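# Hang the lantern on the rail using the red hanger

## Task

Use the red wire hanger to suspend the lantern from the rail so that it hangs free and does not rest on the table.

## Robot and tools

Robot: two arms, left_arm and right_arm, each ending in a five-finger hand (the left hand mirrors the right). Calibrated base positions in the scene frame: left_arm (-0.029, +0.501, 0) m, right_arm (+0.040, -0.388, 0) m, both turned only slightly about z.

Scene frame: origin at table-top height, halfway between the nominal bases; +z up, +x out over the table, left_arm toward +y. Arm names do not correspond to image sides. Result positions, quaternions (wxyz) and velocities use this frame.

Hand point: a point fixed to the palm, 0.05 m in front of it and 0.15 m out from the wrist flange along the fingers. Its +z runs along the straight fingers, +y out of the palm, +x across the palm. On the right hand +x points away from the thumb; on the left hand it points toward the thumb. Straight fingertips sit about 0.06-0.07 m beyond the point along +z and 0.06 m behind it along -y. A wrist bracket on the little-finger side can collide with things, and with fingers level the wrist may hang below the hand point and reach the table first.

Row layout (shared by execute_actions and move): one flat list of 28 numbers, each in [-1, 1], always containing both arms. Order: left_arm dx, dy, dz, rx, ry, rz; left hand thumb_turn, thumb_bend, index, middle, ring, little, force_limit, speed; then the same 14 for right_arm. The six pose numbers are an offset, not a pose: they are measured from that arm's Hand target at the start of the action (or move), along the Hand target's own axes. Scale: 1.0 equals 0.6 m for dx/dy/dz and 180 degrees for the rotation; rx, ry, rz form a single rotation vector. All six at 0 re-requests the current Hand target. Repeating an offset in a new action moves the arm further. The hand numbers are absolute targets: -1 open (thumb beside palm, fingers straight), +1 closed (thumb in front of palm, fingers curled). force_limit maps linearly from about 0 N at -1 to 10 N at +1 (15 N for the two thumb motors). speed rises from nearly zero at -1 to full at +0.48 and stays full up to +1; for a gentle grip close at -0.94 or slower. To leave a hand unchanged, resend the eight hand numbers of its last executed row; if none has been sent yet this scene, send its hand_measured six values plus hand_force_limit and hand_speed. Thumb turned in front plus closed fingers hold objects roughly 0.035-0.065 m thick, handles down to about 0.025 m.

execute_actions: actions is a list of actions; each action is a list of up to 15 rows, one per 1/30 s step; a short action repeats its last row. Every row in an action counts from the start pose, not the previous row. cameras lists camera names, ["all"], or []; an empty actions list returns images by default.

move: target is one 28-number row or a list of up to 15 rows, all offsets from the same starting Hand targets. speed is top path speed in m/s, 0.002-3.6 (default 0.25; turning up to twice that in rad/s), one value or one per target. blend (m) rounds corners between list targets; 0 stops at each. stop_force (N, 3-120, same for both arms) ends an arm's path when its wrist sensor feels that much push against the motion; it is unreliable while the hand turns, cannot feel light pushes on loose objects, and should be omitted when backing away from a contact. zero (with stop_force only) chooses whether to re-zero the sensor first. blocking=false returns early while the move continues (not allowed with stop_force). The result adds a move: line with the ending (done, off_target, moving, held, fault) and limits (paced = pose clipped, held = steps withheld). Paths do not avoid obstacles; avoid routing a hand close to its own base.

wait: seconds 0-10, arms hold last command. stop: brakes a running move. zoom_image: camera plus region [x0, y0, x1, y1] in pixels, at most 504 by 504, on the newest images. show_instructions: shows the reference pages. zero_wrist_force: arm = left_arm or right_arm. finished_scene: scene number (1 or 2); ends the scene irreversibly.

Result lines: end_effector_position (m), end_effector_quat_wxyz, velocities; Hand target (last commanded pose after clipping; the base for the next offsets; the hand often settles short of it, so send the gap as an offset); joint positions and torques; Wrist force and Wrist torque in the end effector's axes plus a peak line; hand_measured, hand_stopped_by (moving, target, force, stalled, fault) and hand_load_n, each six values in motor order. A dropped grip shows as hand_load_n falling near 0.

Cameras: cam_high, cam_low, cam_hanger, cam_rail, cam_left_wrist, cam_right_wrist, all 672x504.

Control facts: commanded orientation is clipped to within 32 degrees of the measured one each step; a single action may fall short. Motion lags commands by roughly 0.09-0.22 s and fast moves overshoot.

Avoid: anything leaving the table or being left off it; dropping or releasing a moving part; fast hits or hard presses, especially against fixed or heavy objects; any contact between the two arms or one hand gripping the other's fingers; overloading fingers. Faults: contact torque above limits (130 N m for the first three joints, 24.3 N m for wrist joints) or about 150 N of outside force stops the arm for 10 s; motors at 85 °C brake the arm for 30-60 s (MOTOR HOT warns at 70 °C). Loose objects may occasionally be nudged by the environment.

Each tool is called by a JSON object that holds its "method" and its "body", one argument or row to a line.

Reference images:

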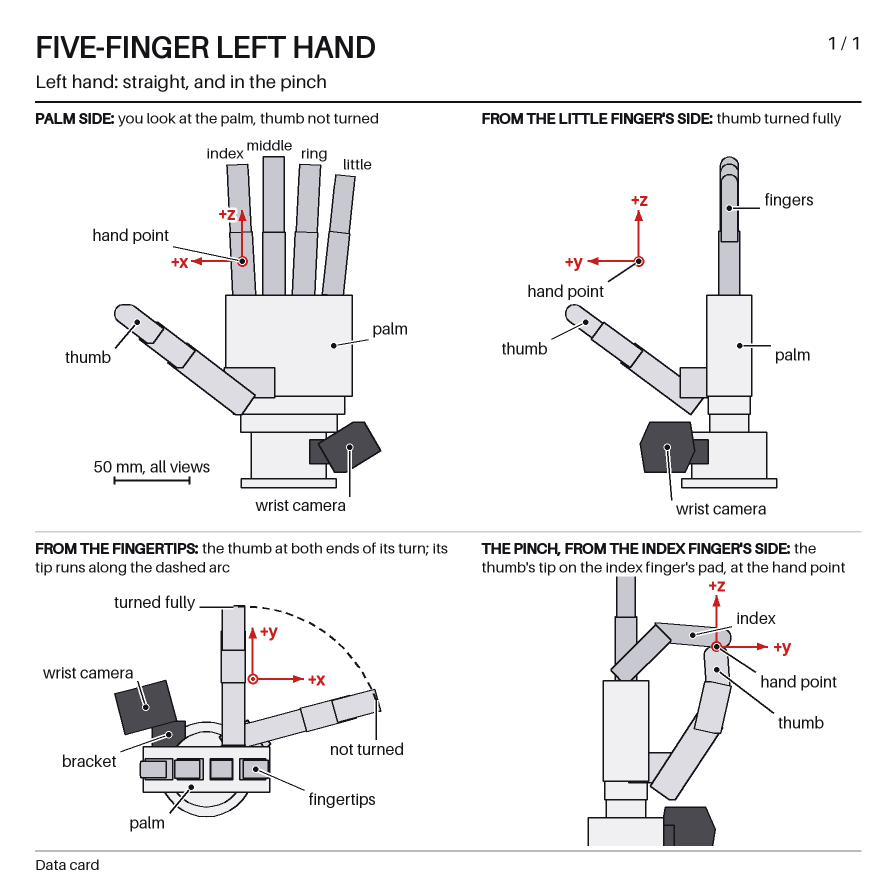

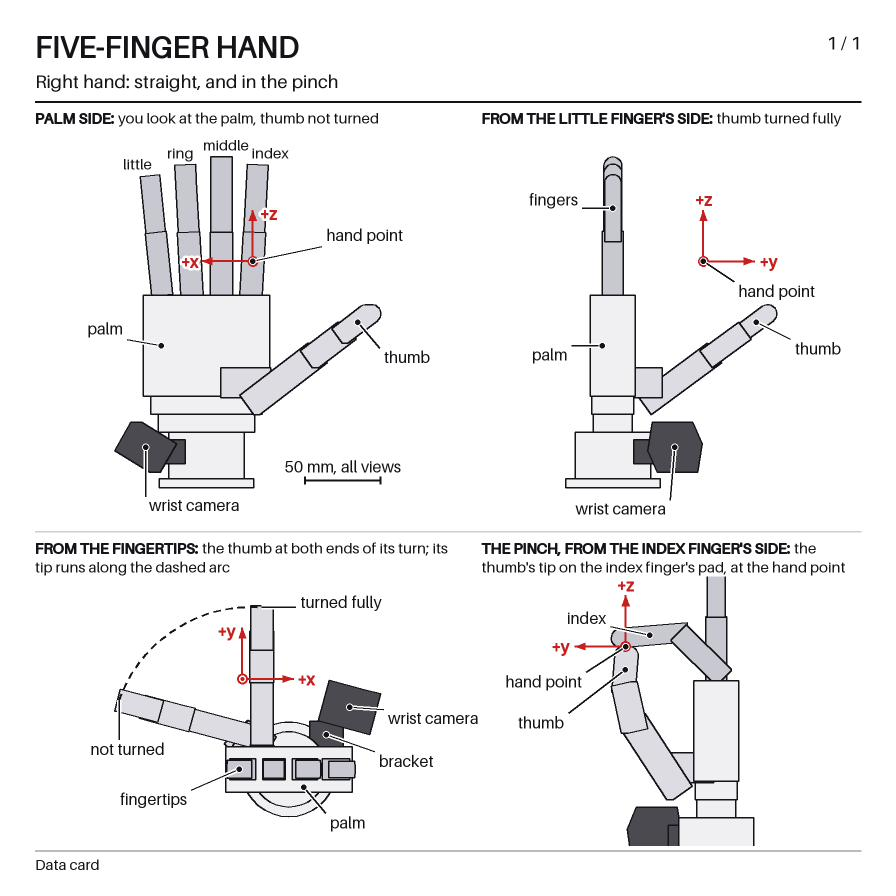

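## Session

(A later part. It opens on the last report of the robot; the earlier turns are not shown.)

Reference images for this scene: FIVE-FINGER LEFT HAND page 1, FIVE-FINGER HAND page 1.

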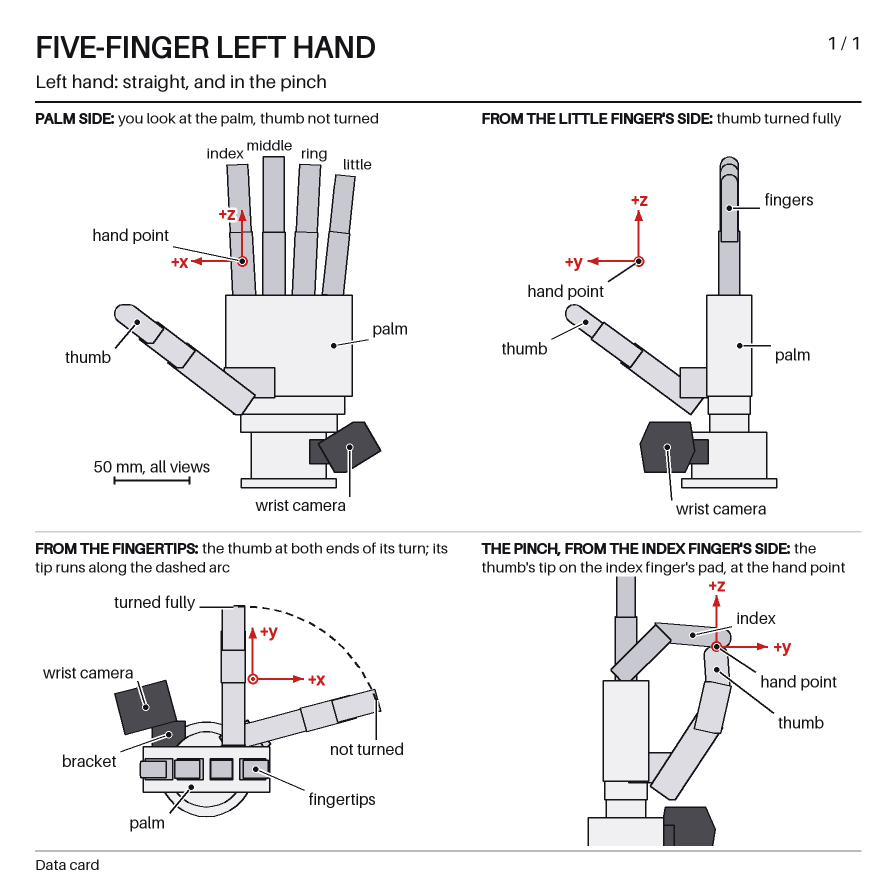

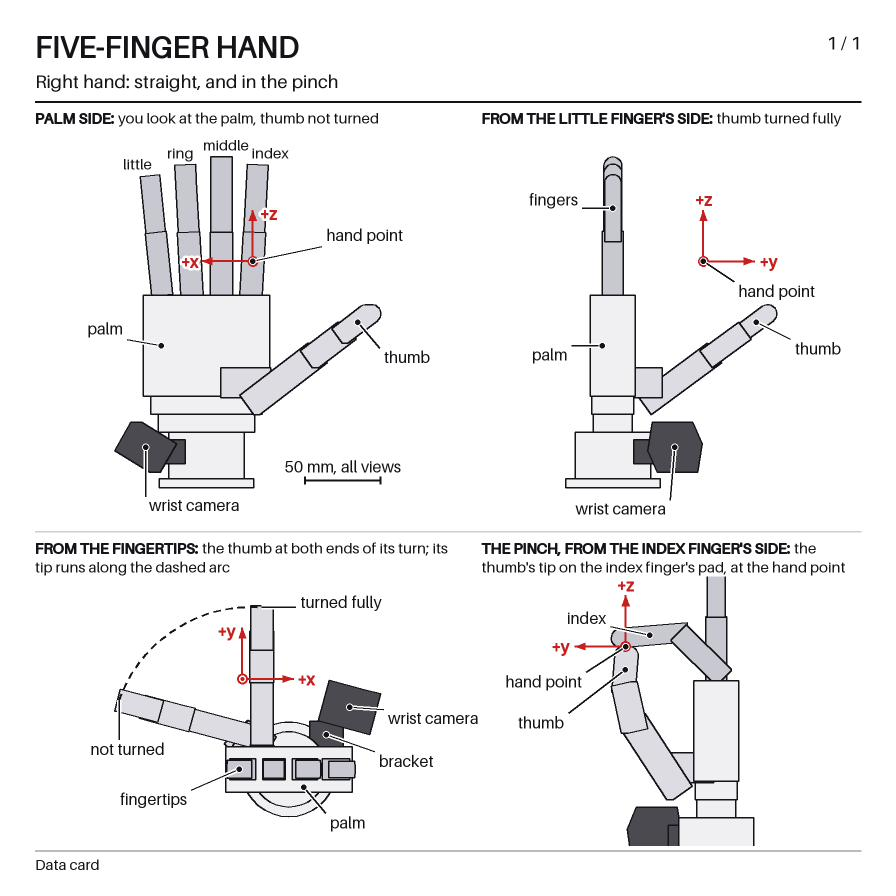

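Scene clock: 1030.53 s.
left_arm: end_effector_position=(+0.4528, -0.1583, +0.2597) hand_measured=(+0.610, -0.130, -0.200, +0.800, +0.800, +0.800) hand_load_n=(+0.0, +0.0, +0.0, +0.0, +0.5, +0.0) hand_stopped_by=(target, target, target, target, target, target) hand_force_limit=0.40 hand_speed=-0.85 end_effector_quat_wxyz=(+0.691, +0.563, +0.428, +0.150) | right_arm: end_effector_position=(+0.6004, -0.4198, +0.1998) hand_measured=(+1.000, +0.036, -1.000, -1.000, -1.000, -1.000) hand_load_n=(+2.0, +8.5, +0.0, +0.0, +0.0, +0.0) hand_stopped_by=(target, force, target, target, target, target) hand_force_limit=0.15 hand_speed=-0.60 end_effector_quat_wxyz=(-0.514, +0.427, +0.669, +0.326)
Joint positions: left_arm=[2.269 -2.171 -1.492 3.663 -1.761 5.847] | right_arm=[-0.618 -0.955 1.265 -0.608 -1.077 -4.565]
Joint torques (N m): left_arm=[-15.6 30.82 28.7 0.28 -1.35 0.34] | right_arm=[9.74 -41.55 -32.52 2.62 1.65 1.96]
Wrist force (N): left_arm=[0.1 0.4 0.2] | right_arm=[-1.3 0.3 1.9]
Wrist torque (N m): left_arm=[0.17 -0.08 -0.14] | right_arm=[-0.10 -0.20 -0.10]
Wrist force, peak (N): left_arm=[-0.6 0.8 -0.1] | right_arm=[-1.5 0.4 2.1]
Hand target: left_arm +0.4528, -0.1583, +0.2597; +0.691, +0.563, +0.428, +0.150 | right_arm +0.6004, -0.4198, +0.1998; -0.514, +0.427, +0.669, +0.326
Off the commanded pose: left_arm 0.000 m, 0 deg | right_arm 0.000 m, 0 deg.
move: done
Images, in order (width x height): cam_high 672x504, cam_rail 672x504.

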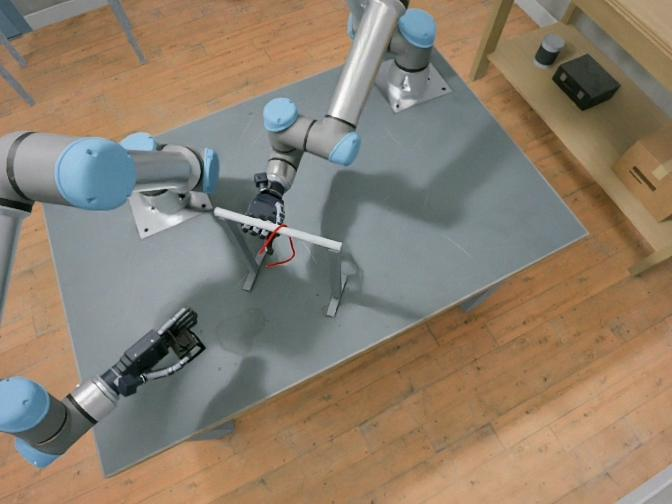

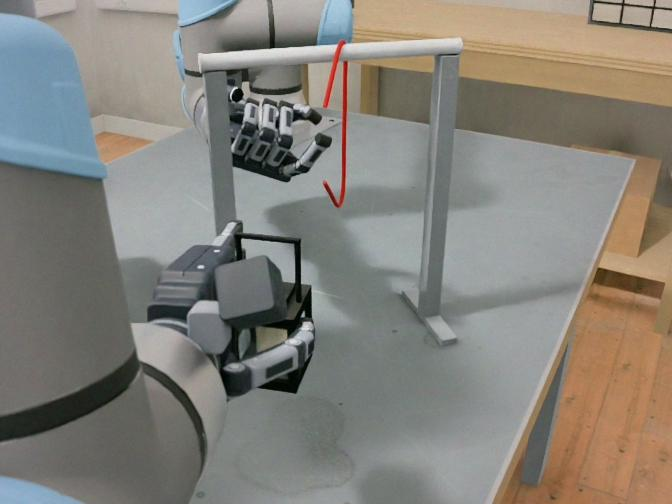

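{"method": "move", "body": {
  "target": [
    [0,0,-0.15,0,0,0,0.61,-0.13,-0.2,0.8,0.8,0.8,0.4,-0.85,0,-0.001,0.1,-0.02,0,0.005,1,0.4,-1,-1,-1,-1,0.15,-0.6],
    [-0.0704,0.151,-0.36,0,0,0,0.61,-0.13,-0.2,0.8,0.8,0.8,0.4,-0.85,0,-0.0023,0.2238,-0.0408,0,0.0109,1,0.4,-1,-1,-1,-1,0.15,-0.6]
  ],
  "speed": [0.08,0.15],
  "blend": [0.02,0],
  "cameras": ["cam_high","cam_low","cam_rail","cam_right_wrist"]
}}

{"method": "zoom_image", "body": {
  "camera": "cam_high",
  "region": [210, 200, 330, 330]
}}

{"method": "zoom_image", "body": {
  "camera": "cam_right_wrist",
  "region": [210, 0, 410, 210]
}}

{"method": "zoom_image", "body": {
  "camera": "cam_low",
  "region": [280, 180, 340, 240]
}}

Scene clock: 1085.37 s.
left_arm: end_effector_position=(+0.2888, -0.0179, +0.3595) hand_measured=(+0.610, -0.130, -0.200, +0.800, +0.800, +0.800) hand_load_n=(+0.0, +0.0, +0.0, +0.0, +0.5, +0.0) hand_stopped_by=(target, target, target, target, target, target) hand_force_limit=0.40 hand_speed=-0.85 end_effector_quat_wxyz=(+0.691, +0.563, +0.428, +0.150) | right_arm: end_effector_position=(+0.5443, -0.3029, +0.1650) hand_measured=(+1.000, +0.036, -1.000, -1.000, -1.000, -1.000) hand_load_n=(+2.0, +8.5, +0.0, +0.0, -0.5, +0.0) hand_stopped_by=(target, force, target, target, target, target) hand_force_limit=0.15 hand_speed=-0.60 end_effector_quat_wxyz=(-0.491, +0.471, +0.639, +0.359)
Joint positions: left_arm=[2.16 -1.643 -1.943 3.586 -1.869 5.847] | right_arm=[-0.539 -1.198 1.746 -0.893 -0.876 -4.484]
Joint torques (N m): left_arm=[-13.89 36.55 15.2 -0.06 -1.58 -1.57] | right_arm=[13.55 -44.26 -2.62 -0.91 1.73 2.13]
Wrist force (N): left_arm=[-0.4 0.4 -0.3] | right_arm=[-1.2 0.7 1.9]
Wrist torque (N m): left_arm=[0.22 0.01 -0.21] | right_arm=[-0.02 -0.22 -0.09]
Wrist force, peak (N): left_arm=[-0.2 1.0 -1.1] | right_arm=[-1.2 0.5 2.5]
Hand target: left_arm +0.2887, -0.0178, +0.3596; +0.691, +0.563, +0.428, +0.150 | right_arm +0.5443, -0.3028, +0.1650; -0.491, +0.471, +0.639, +0.360
Off the commanded pose: left_arm 0.000 m, 0 deg | right_arm 0.000 m, 0 deg.
move: done
Images, in order (width x height): cam_high 672x504, cam_low 672x504, cam_rail 672x504, cam_right_wrist 672x504.

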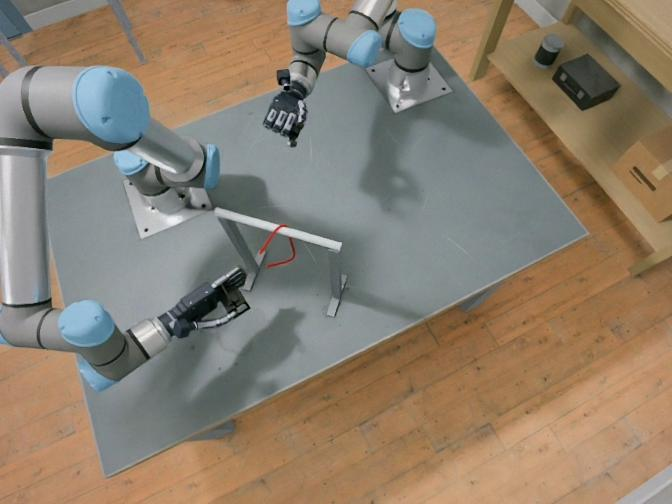

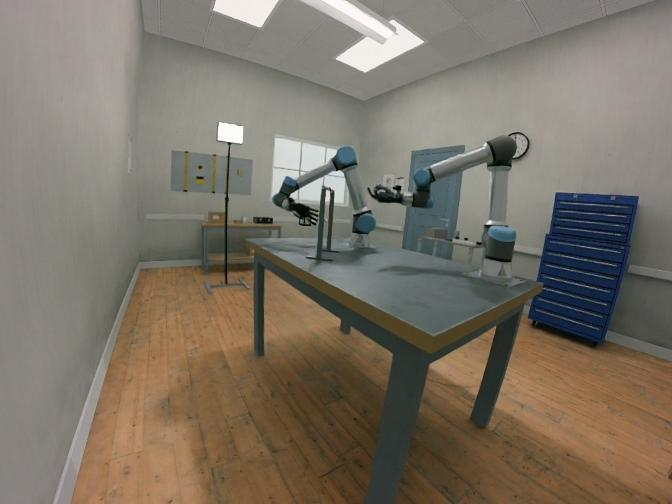

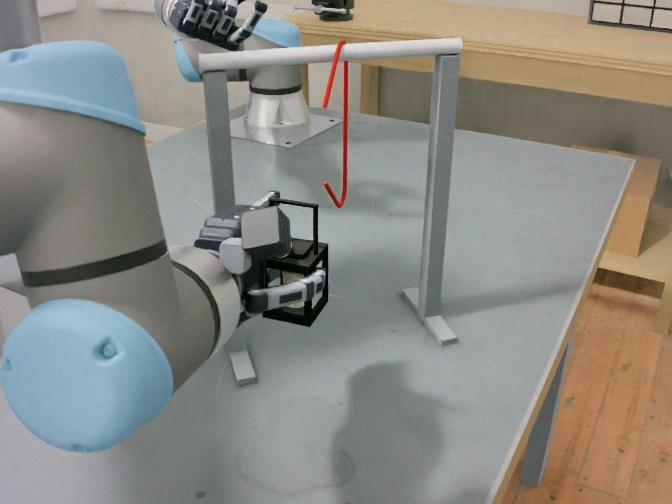

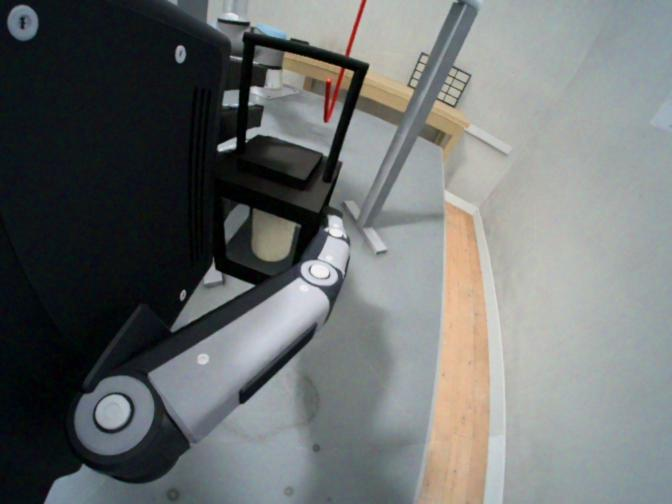

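Scaled by 3.877 from the camera's 672x504 image, which has a finer 960x720 frame.

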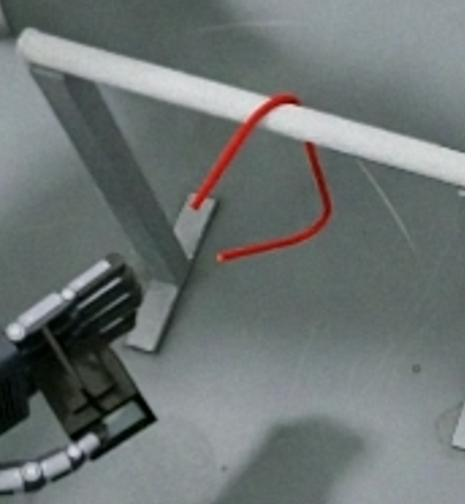

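Scaled by 2.400 from the camera's 672x504 image, which has a finer 960x720 frame.

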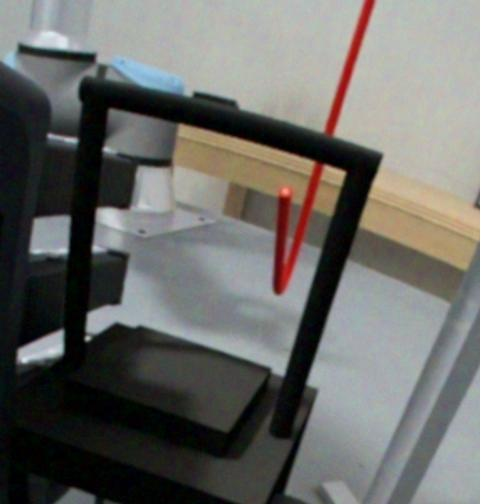

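Scaled by 8.400 from the camera's 672x504 image, which has a finer 960x720 frame.

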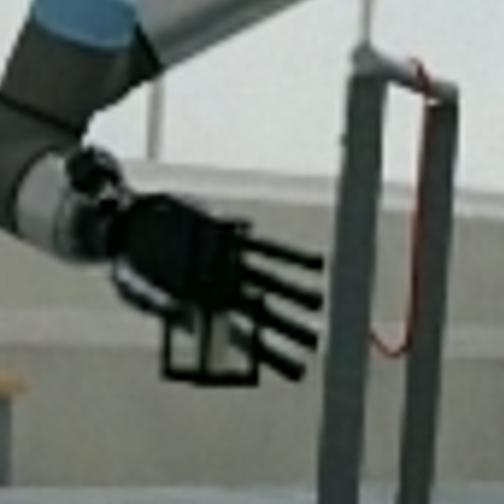

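{"method": "move", "body": {
  "target": [0,0,0,0,0,0,0.61,-0.13,-0.2,0.8,0.8,0.8,0.4,-0.85,0.0108,0.025,0.1173,0,0,0,1,0.4,-1,-1,-1,-1,0.15,-0.6],
  "speed": 0.08,
  "stop_force": 3,
  "cameras": ["cam_high","cam_low","cam_right_wrist"]
}}

{"method": "zoom_image", "body": {
  "camera": "cam_high",
  "region": [230, 210, 320, 310]
}}

{"method": "zoom_image", "body": {
  "camera": "cam_right_wrist",
  "region": [230, 0, 390, 200]
}}

{"method": "zoom_image", "body": {
  "camera": "cam_low",
  "region": [290, 180, 340, 230]
}}

Scene clock: 1123.30 s.
left_arm: end_effector_position=(+0.2887, -0.0178, +0.3596) hand_measured=(+0.610, -0.130, -0.200, +0.800, +0.800, +0.800) hand_load_n=(+0.0, +0.0, +0.0, +0.0, +0.0, +0.0) hand_stopped_by=(target, target, target, target, target, target) hand_force_limit=0.40 hand_speed=-0.85 end_effector_quat_wxyz=(+0.691, +0.563, +0.428, +0.150) | right_arm: end_effector_position=(+0.5378, -0.2319, +0.1530) hand_measured=(+1.000, +0.036, -1.000, -1.000, -1.000, -1.000) hand_load_n=(+2.0, +8.5, +0.0, +0.0, +0.0, +0.0) hand_stopped_by=(target, force, target, target, target, target) hand_force_limit=0.15 hand_speed=-0.60 end_effector_quat_wxyz=(-0.491, +0.471, +0.639, +0.360)
Joint positions: left_arm=[2.16 -1.643 -1.943 3.586 -1.869 5.847] | right_arm=[-0.422 -1.234 1.84 -0.989 -0.767 -4.427]
Joint torques (N m): left_arm=[-14.76 37.28 15.86 0.05 -1.47 -1.48] | right_arm=[13.98 -41.18 -2.47 -1 1.99 2.2]
Wrist force (N): left_arm=[-0.2 0.6 -0.2] | right_arm=[-1.2 0.6 2.0]
Wrist torque (N m): left_arm=[0.21 -0.02 -0.19] | right_arm=[-0.05 -0.21 -0.10]
Wrist force, peak (N): left_arm=[-0.3 1.1 -0.3] | right_arm=[-1.2 0.6 2.5]
Hand target: left_arm +0.2887, -0.0178, +0.3596; +0.691, +0.563, +0.428, +0.150 | right_arm +0.5378, -0.2319, +0.1530; -0.491, +0.471, +0.639, +0.360
Off the commanded pose: left_arm 0.000 m, 0 deg | right_arm 0.000 m, 0 deg.
move: done
Images, in order (width x height): cam_high 672x504, cam_low 672x504, cam_right_wrist 672x504.

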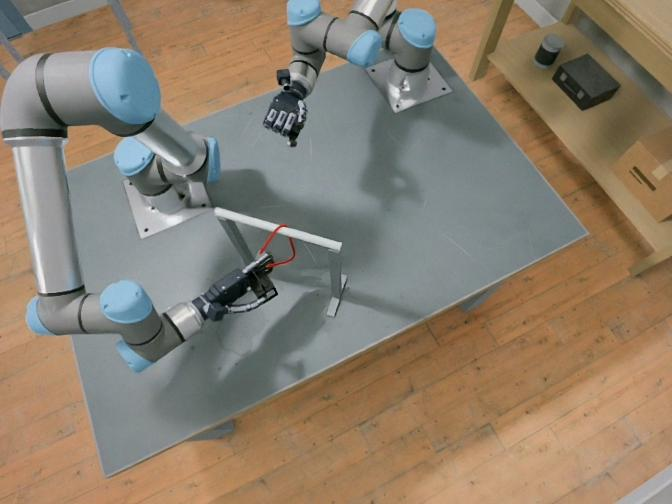

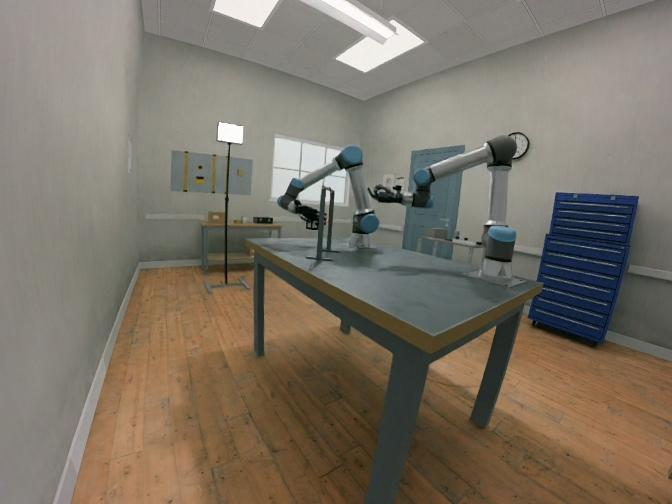

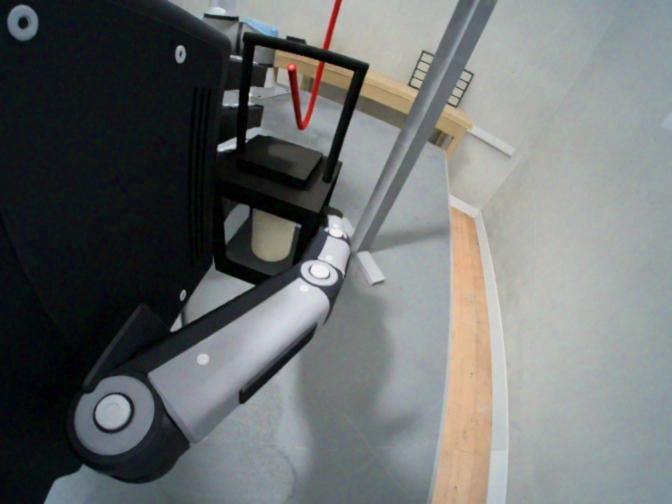

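Scaled by 5.040 from the camera's 672x504 image, which has a finer 960x720 frame.

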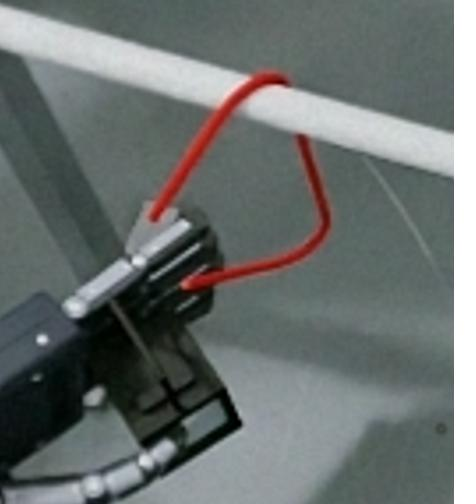

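Scaled by 2.520 from the camera's 672x504 image, which has a finer 960x720 frame.

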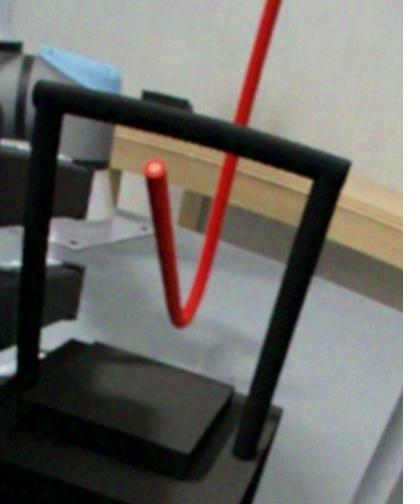

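Scaled by 10.080 from the camera's 672x504 image, which has a finer 960x720 frame.

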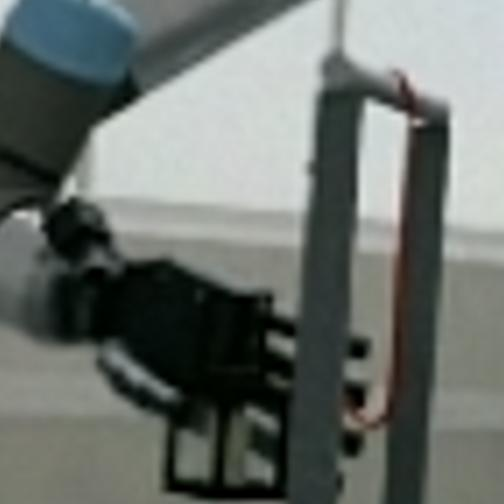

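{"method": "move", "body": {
  "target": [
    [0,0,0,0,0,0,0.61,-0.13,-0.2,0.8,0.8,0.8,0.4,-0.85,0.0064,-0.0167,-0.0017,0,0,0,1,0.4,-1,-1,-1,-1,0.15,-0.6],
    [0,0,0,0,0,0,0.61,-0.13,-0.2,0.8,0.8,0.8,0.4,-0.85,0.0238,-0.0167,0.0627,0,0,0,1,0.4,-1,-1,-1,-1,0.15,-0.6]
  ],
  "speed": 0.05,
  "stop_force": 3,
  "cameras": ["cam_high","cam_low","cam_right_wrist"]
}}

{"method": "zoom_image", "body": {
  "camera": "cam_high",
  "region": [230, 210, 320, 310]
}}

{"method": "zoom_image", "body": {
  "camera": "cam_right_wrist",
  "region": [230, 0, 390, 200]
}}

{"method": "zoom_image", "body": {
  "camera": "cam_low",
  "region": [290, 180, 340, 230]
}}

Scene clock: 1147.80 s.
left_arm: end_effector_position=(+0.2887, -0.0178, +0.3596) hand_measured=(+0.610, -0.130, -0.200, +0.800, +0.800, +0.800) hand_load_n=(+0.0, +0.0, +0.0, +0.0, +0.0, +0.0) hand_stopped_by=(target, target, target, target, target, target) hand_force_limit=0.40 hand_speed=-0.85 end_effector_quat_wxyz=(+0.691, +0.563, +0.428, +0.150) | right_arm: end_effector_position=(+0.5163, -0.1966, +0.1570) hand_measured=(+1.000, +0.036, -1.000, -1.000, -1.000, -1.000) hand_load_n=(+2.0, +8.5, +0.0, +0.0, +0.0, +0.0) hand_stopped_by=(target, force, target, target, target, target) hand_force_limit=0.15 hand_speed=-0.60 end_effector_quat_wxyz=(-0.491, +0.471, +0.639, +0.360)
Joint positions: left_arm=[2.16 -1.643 -1.943 3.586 -1.869 5.847] | right_arm=[-0.372 -1.297 1.918 -1.025 -0.721 -4.399]
Joint torques (N m): left_arm=[-14.75 36.33 16.2 0.33 -1.47 -1.47] | right_arm=[13.74 -37.9 -2.45 -1.26 2.02 2.1]
Wrist force (N): left_arm=[-0.3 0.8 -0.5] | right_arm=[-1.2 0.2 1.9]
Wrist torque (N m): left_arm=[0.27 0.00 -0.21] | right_arm=[-0.11 -0.20 -0.12]
Wrist force, peak (N): left_arm=[-0.6 0.9 -0.6] | right_arm=[-1.4 1.1 2.1]
Hand target: left_arm +0.2887, -0.0178, +0.3596; +0.691, +0.563, +0.428, +0.150 | right_arm +0.5163, -0.1966, +0.1570; -0.491, +0.471, +0.639, +0.360
Off the commanded pose: left_arm 0.000 m, 0 deg | right_arm 0.000 m, 0 deg.
move: done
Images, in order (width x height): cam_high 672x504, cam_low 672x504, cam_right_wrist 672x504.

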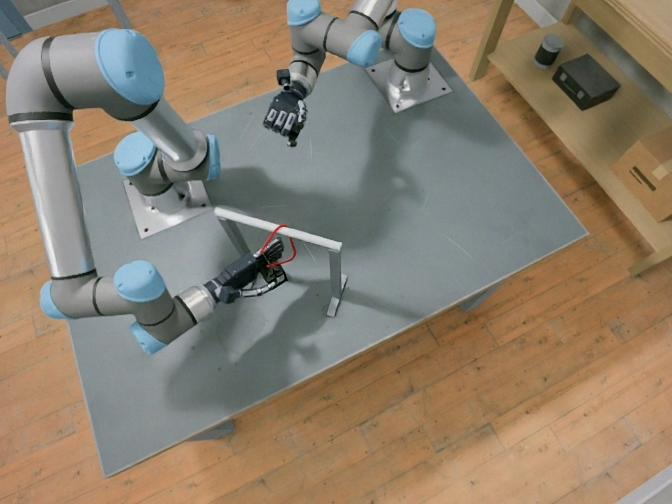

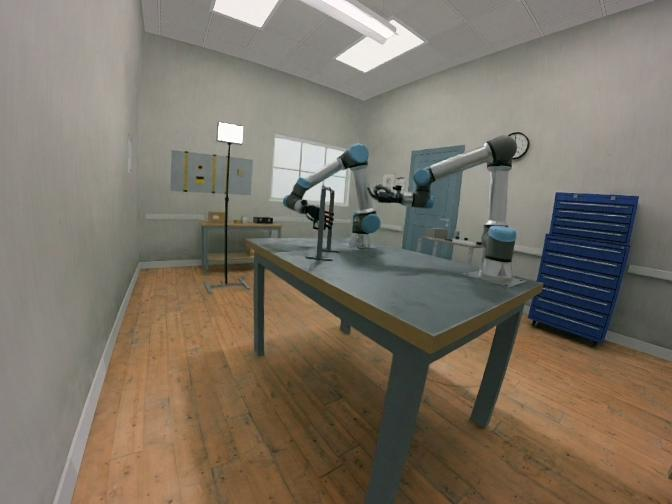

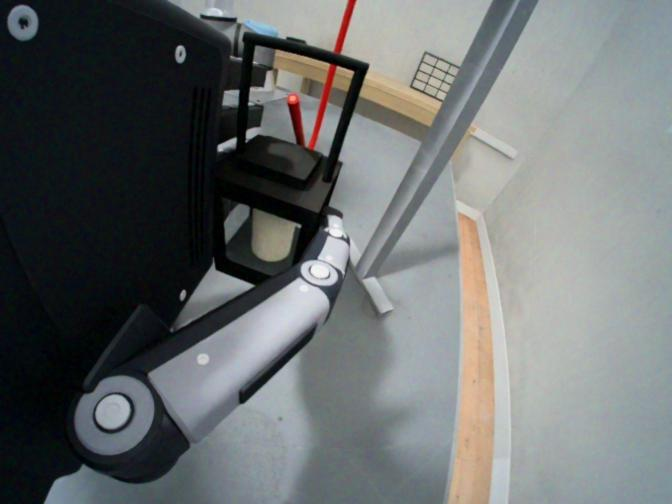

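Scaled by 5.040 from the camera's 672x504 image, which has a finer 960x720 frame.

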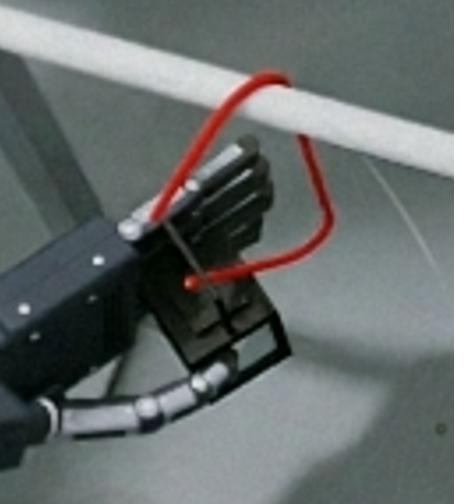

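Scaled by 2.520 from the camera's 672x504 image, which has a finer 960x720 frame.

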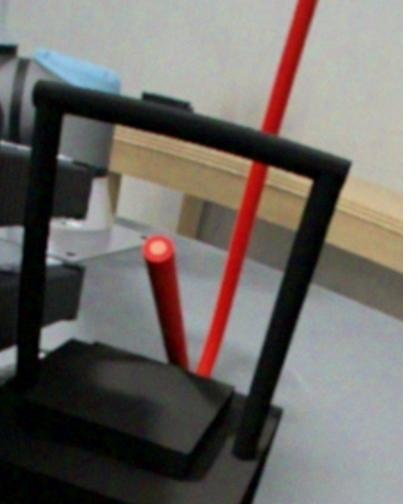

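Scaled by 10.080 from the camera's 672x504 image, which has a finer 960x720 frame.

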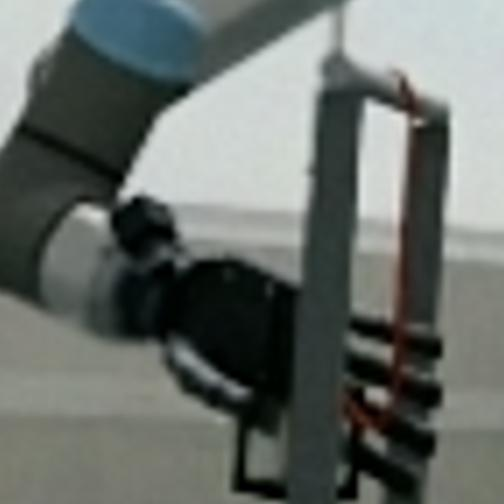

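{"method": "move", "body": {
  "target": [
    [0,0,0,0,0,0,0.61,-0.13,-0.2,0.8,0.8,0.8,0.4,-0.85,-0.0345,0,0.0645,0,0,0,1,0.4,-1,-1,-1,-1,0.15,-0.6],
    [0,0,0,0,0,0,0.61,-0.13,-0.2,0.8,0.8,0.8,0.4,-0.85,-0.0612,0,0.1066,0,0,0,1,0.4,-1,-1,-1,-1,0.15,-0.6]
  ],
  "speed": [0.04,0.03],
  "stop_force": 3,
  "cameras": ["cam_high","cam_low","cam_right_wrist"]
}}

{"method": "zoom_image", "body": {
  "camera": "cam_high",
  "region": [230, 210, 320, 310]
}}

{"method": "zoom_image", "body": {
  "camera": "cam_right_wrist",
  "region": [230, 0, 390, 200]
}}

Scene clock: 1161.87 s.
left_arm: end_effector_position=(+0.2887, -0.0178, +0.3596) hand_measured=(+0.610, -0.130, -0.200, +0.800, +0.800, +0.800) hand_load_n=(+0.5, +0.0, +0.0, +0.0, +0.0, +0.0) hand_stopped_by=(target, target, target, target, target, target) hand_force_limit=0.40 hand_speed=-0.85 end_effector_quat_wxyz=(+0.691, +0.563, +0.428, +0.150) | right_arm: end_effector_position=(+0.5005, -0.1468, +0.1050) hand_measured=(+1.000, +0.036, -1.000, -1.000, -1.000, -1.000) hand_load_n=(+2.0, +8.5, +0.0, +0.0, +0.0, +0.0) hand_stopped_by=(target, force, target, target, target, target) hand_force_limit=0.15 hand_speed=-0.60 end_effector_quat_wxyz=(-0.491, +0.471, +0.639, +0.360)
Joint positions: left_arm=[2.16 -1.643 -1.943 3.586 -1.869 5.847] | right_arm=[-0.282 -1.253 2.036 -1.233 -0.639 -4.34]
Joint torques (N m): left_arm=[-13.99 36.82 19.99 0.26 -1.29 -1.37] | right_arm=[14.24 -25.29 0.09 -1.45 2.1 2.13]
Wrist force (N): left_arm=[-0.4 0.6 -0.3] | right_arm=[-1.1 0.1 2.0]
Wrist torque (N m): left_arm=[0.24 0.00 -0.21] | right_arm=[-0.13 -0.22 -0.10]
Wrist force, peak (N): left_arm=[-0.2 1.1 -0.4] | right_arm=[-1.5 0.5 2.1]
Hand target: left_arm +0.2887, -0.0178, +0.3596; +0.691, +0.563, +0.428, +0.150 | right_arm +0.5005, -0.1468, +0.1050; -0.491, +0.471, +0.639, +0.360
Off the commanded pose: left_arm 0.000 m, 0 deg | right_arm 0.000 m, 0 deg.
move: done
Images, in order (width x height): cam_high 672x504, cam_low 672x504, cam_right_wrist 672x504.

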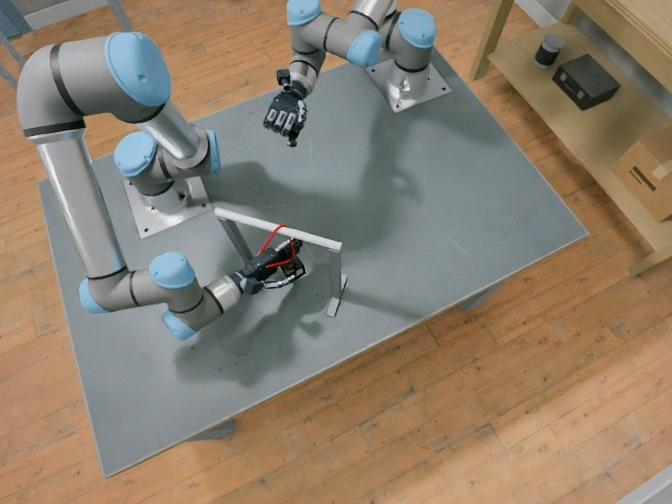

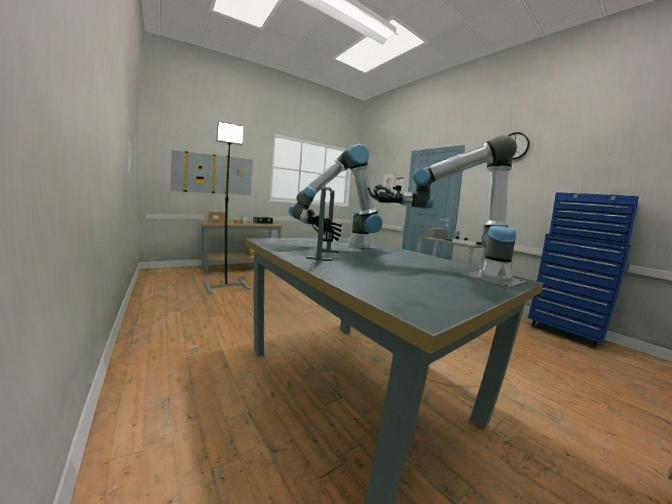

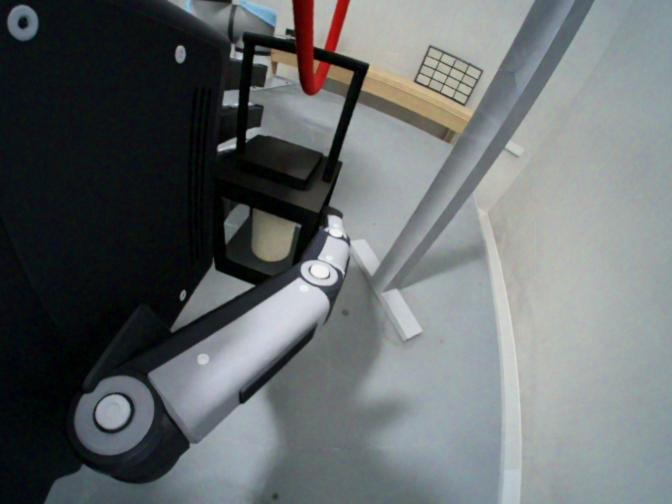

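Scaled by 5.040 from the camera's 672x504 image, which has a finer 960x720 frame.

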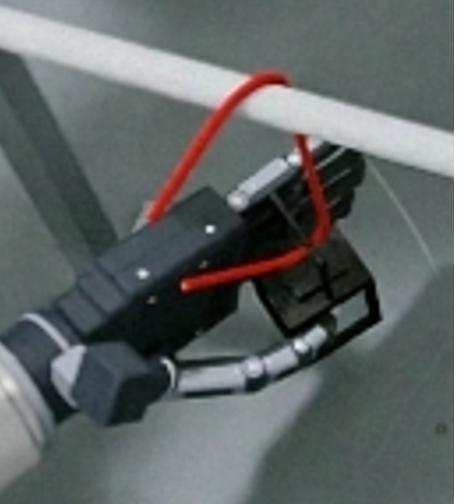

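Scaled by 2.520 from the camera's 672x504 image, which has a finer 960x720 frame.

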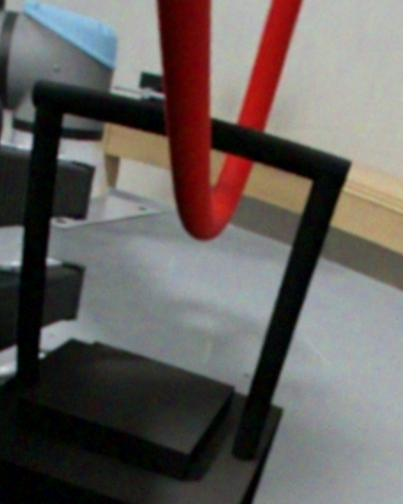

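{"method": "move", "body": {
  "target": [0,0,0,0,0,0,0.61,-0.13,-0.2,0.8,0.8,0.8,0.4,-0.85,-0.0322,0,0.0086,0,0,0,1,0.4,-1,-1,-1,-1,0.15,-0.6],
  "speed": 0.012,
  "stop_force": 3,
  "cameras": ["cam_rail","cam_high","cam_right_wrist"]
}}

{"method": "zoom_image", "body": {
  "camera": "cam_right_wrist",
  "region": [230, 0, 390, 200]
}}

{"method": "zoom_image", "body": {
  "camera": "cam_rail",
  "region": [270, 20, 430, 320]
}}

Scene clock: 1169.43 s.
left_arm: end_effector_position=(+0.2887, -0.0178, +0.3596) hand_measured=(+0.610, -0.130, -0.200, +0.800, +0.800, +0.800) hand_load_n=(+0.0, +0.0, +0.0, +0.0, +0.0, +0.0) hand_stopped_by=(target, target, target, target, target, target) hand_force_limit=0.40 hand_speed=-0.85 end_effector_quat_wxyz=(+0.691, +0.563, +0.428, +0.150) | right_arm: end_effector_position=(+0.5005, -0.1468, +0.0963) hand_measured=(+1.000, +0.036, -1.000, -1.000, -1.000, -1.000) hand_load_n=(+1.0, +8.5, +0.0, +0.0, +0.0, +0.0) hand_stopped_by=(target, force, target, target, target, target) hand_force_limit=0.15 hand_speed=-0.60 end_effector_quat_wxyz=(-0.491, +0.471, +0.639, +0.359)
Joint positions: left_arm=[2.16 -1.643 -1.943 3.586 -1.869 5.847] | right_arm=[-0.282 -1.237 2.044 -1.257 -0.639 -4.34]
Joint torques (N m): left_arm=[-13.77 35.94 20.7 0.26 -1.46 -1.26] | right_arm=[1.86 -37.02 -27.25 1.47 -0.15 -0.08]
Wrist force (N): left_arm=[-0.3 0.7 -0.1] | right_arm=[1.6 0.4 1.3]
Wrist torque (N m): left_arm=[0.24 0.00 -0.21] | right_arm=[-0.08 -0.19 -0.03]
Wrist force, peak (N): left_arm=[-0.3 0.9 -0.6] | right_arm=[2.7 0.6 0.9]
Hand target: left_arm +0.2887, -0.0178, +0.3596; +0.691, +0.563, +0.428, +0.150 | right_arm +0.5005, -0.1468, +0.0963; -0.491, +0.471, +0.639, +0.359 (not the last commanded pose)
Off the commanded pose: left_arm 0.000 m, 0 deg | right_arm 0.011 m, 0 deg.
move: contact (right_arm)
Images, in order (width x height): cam_high 672x504, cam_rail 672x504, cam_right_wrist 672x504.

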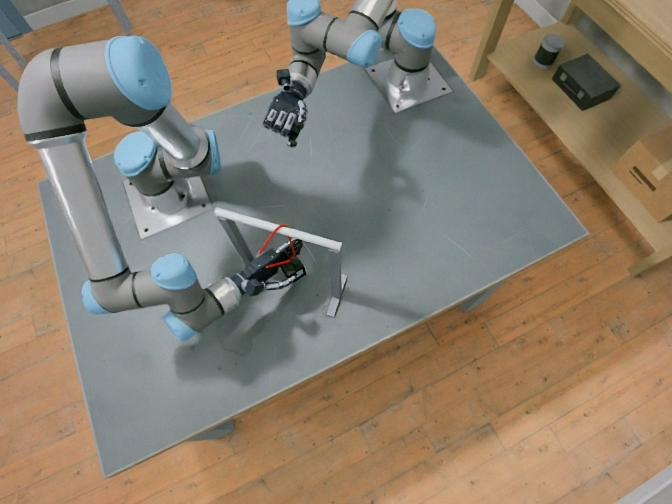

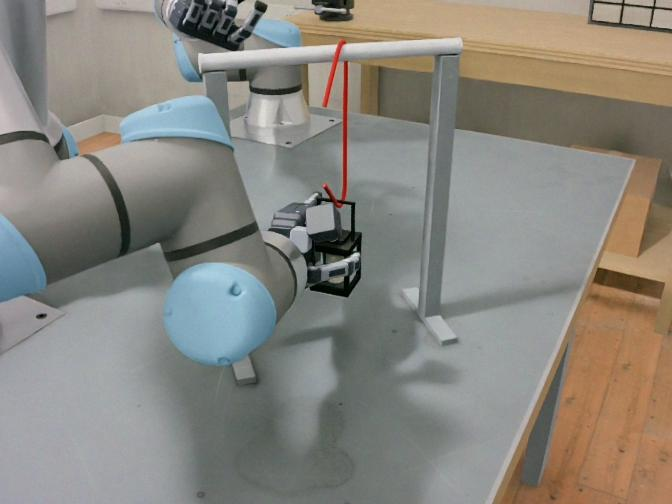

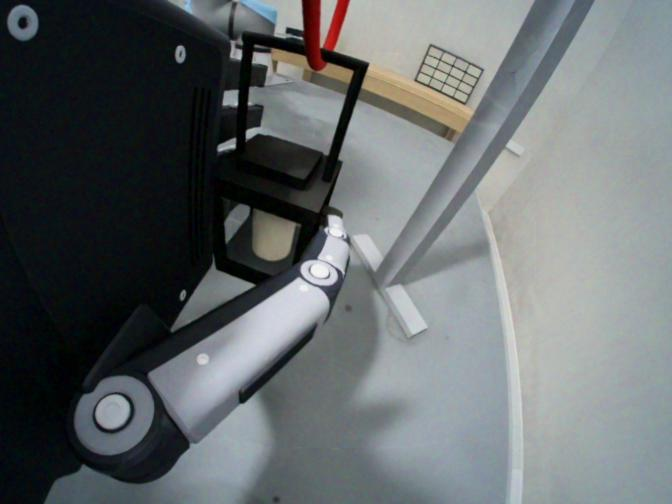

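Scaled by 2.520 from the camera's 672x504 image, which has a finer 960x720 frame.

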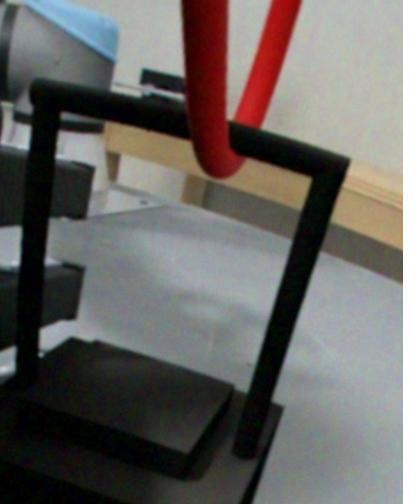

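Scaled by 1.680 from the camera's 672x504 image, which has a finer 960x720 frame.

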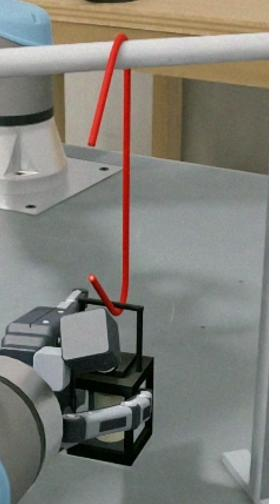

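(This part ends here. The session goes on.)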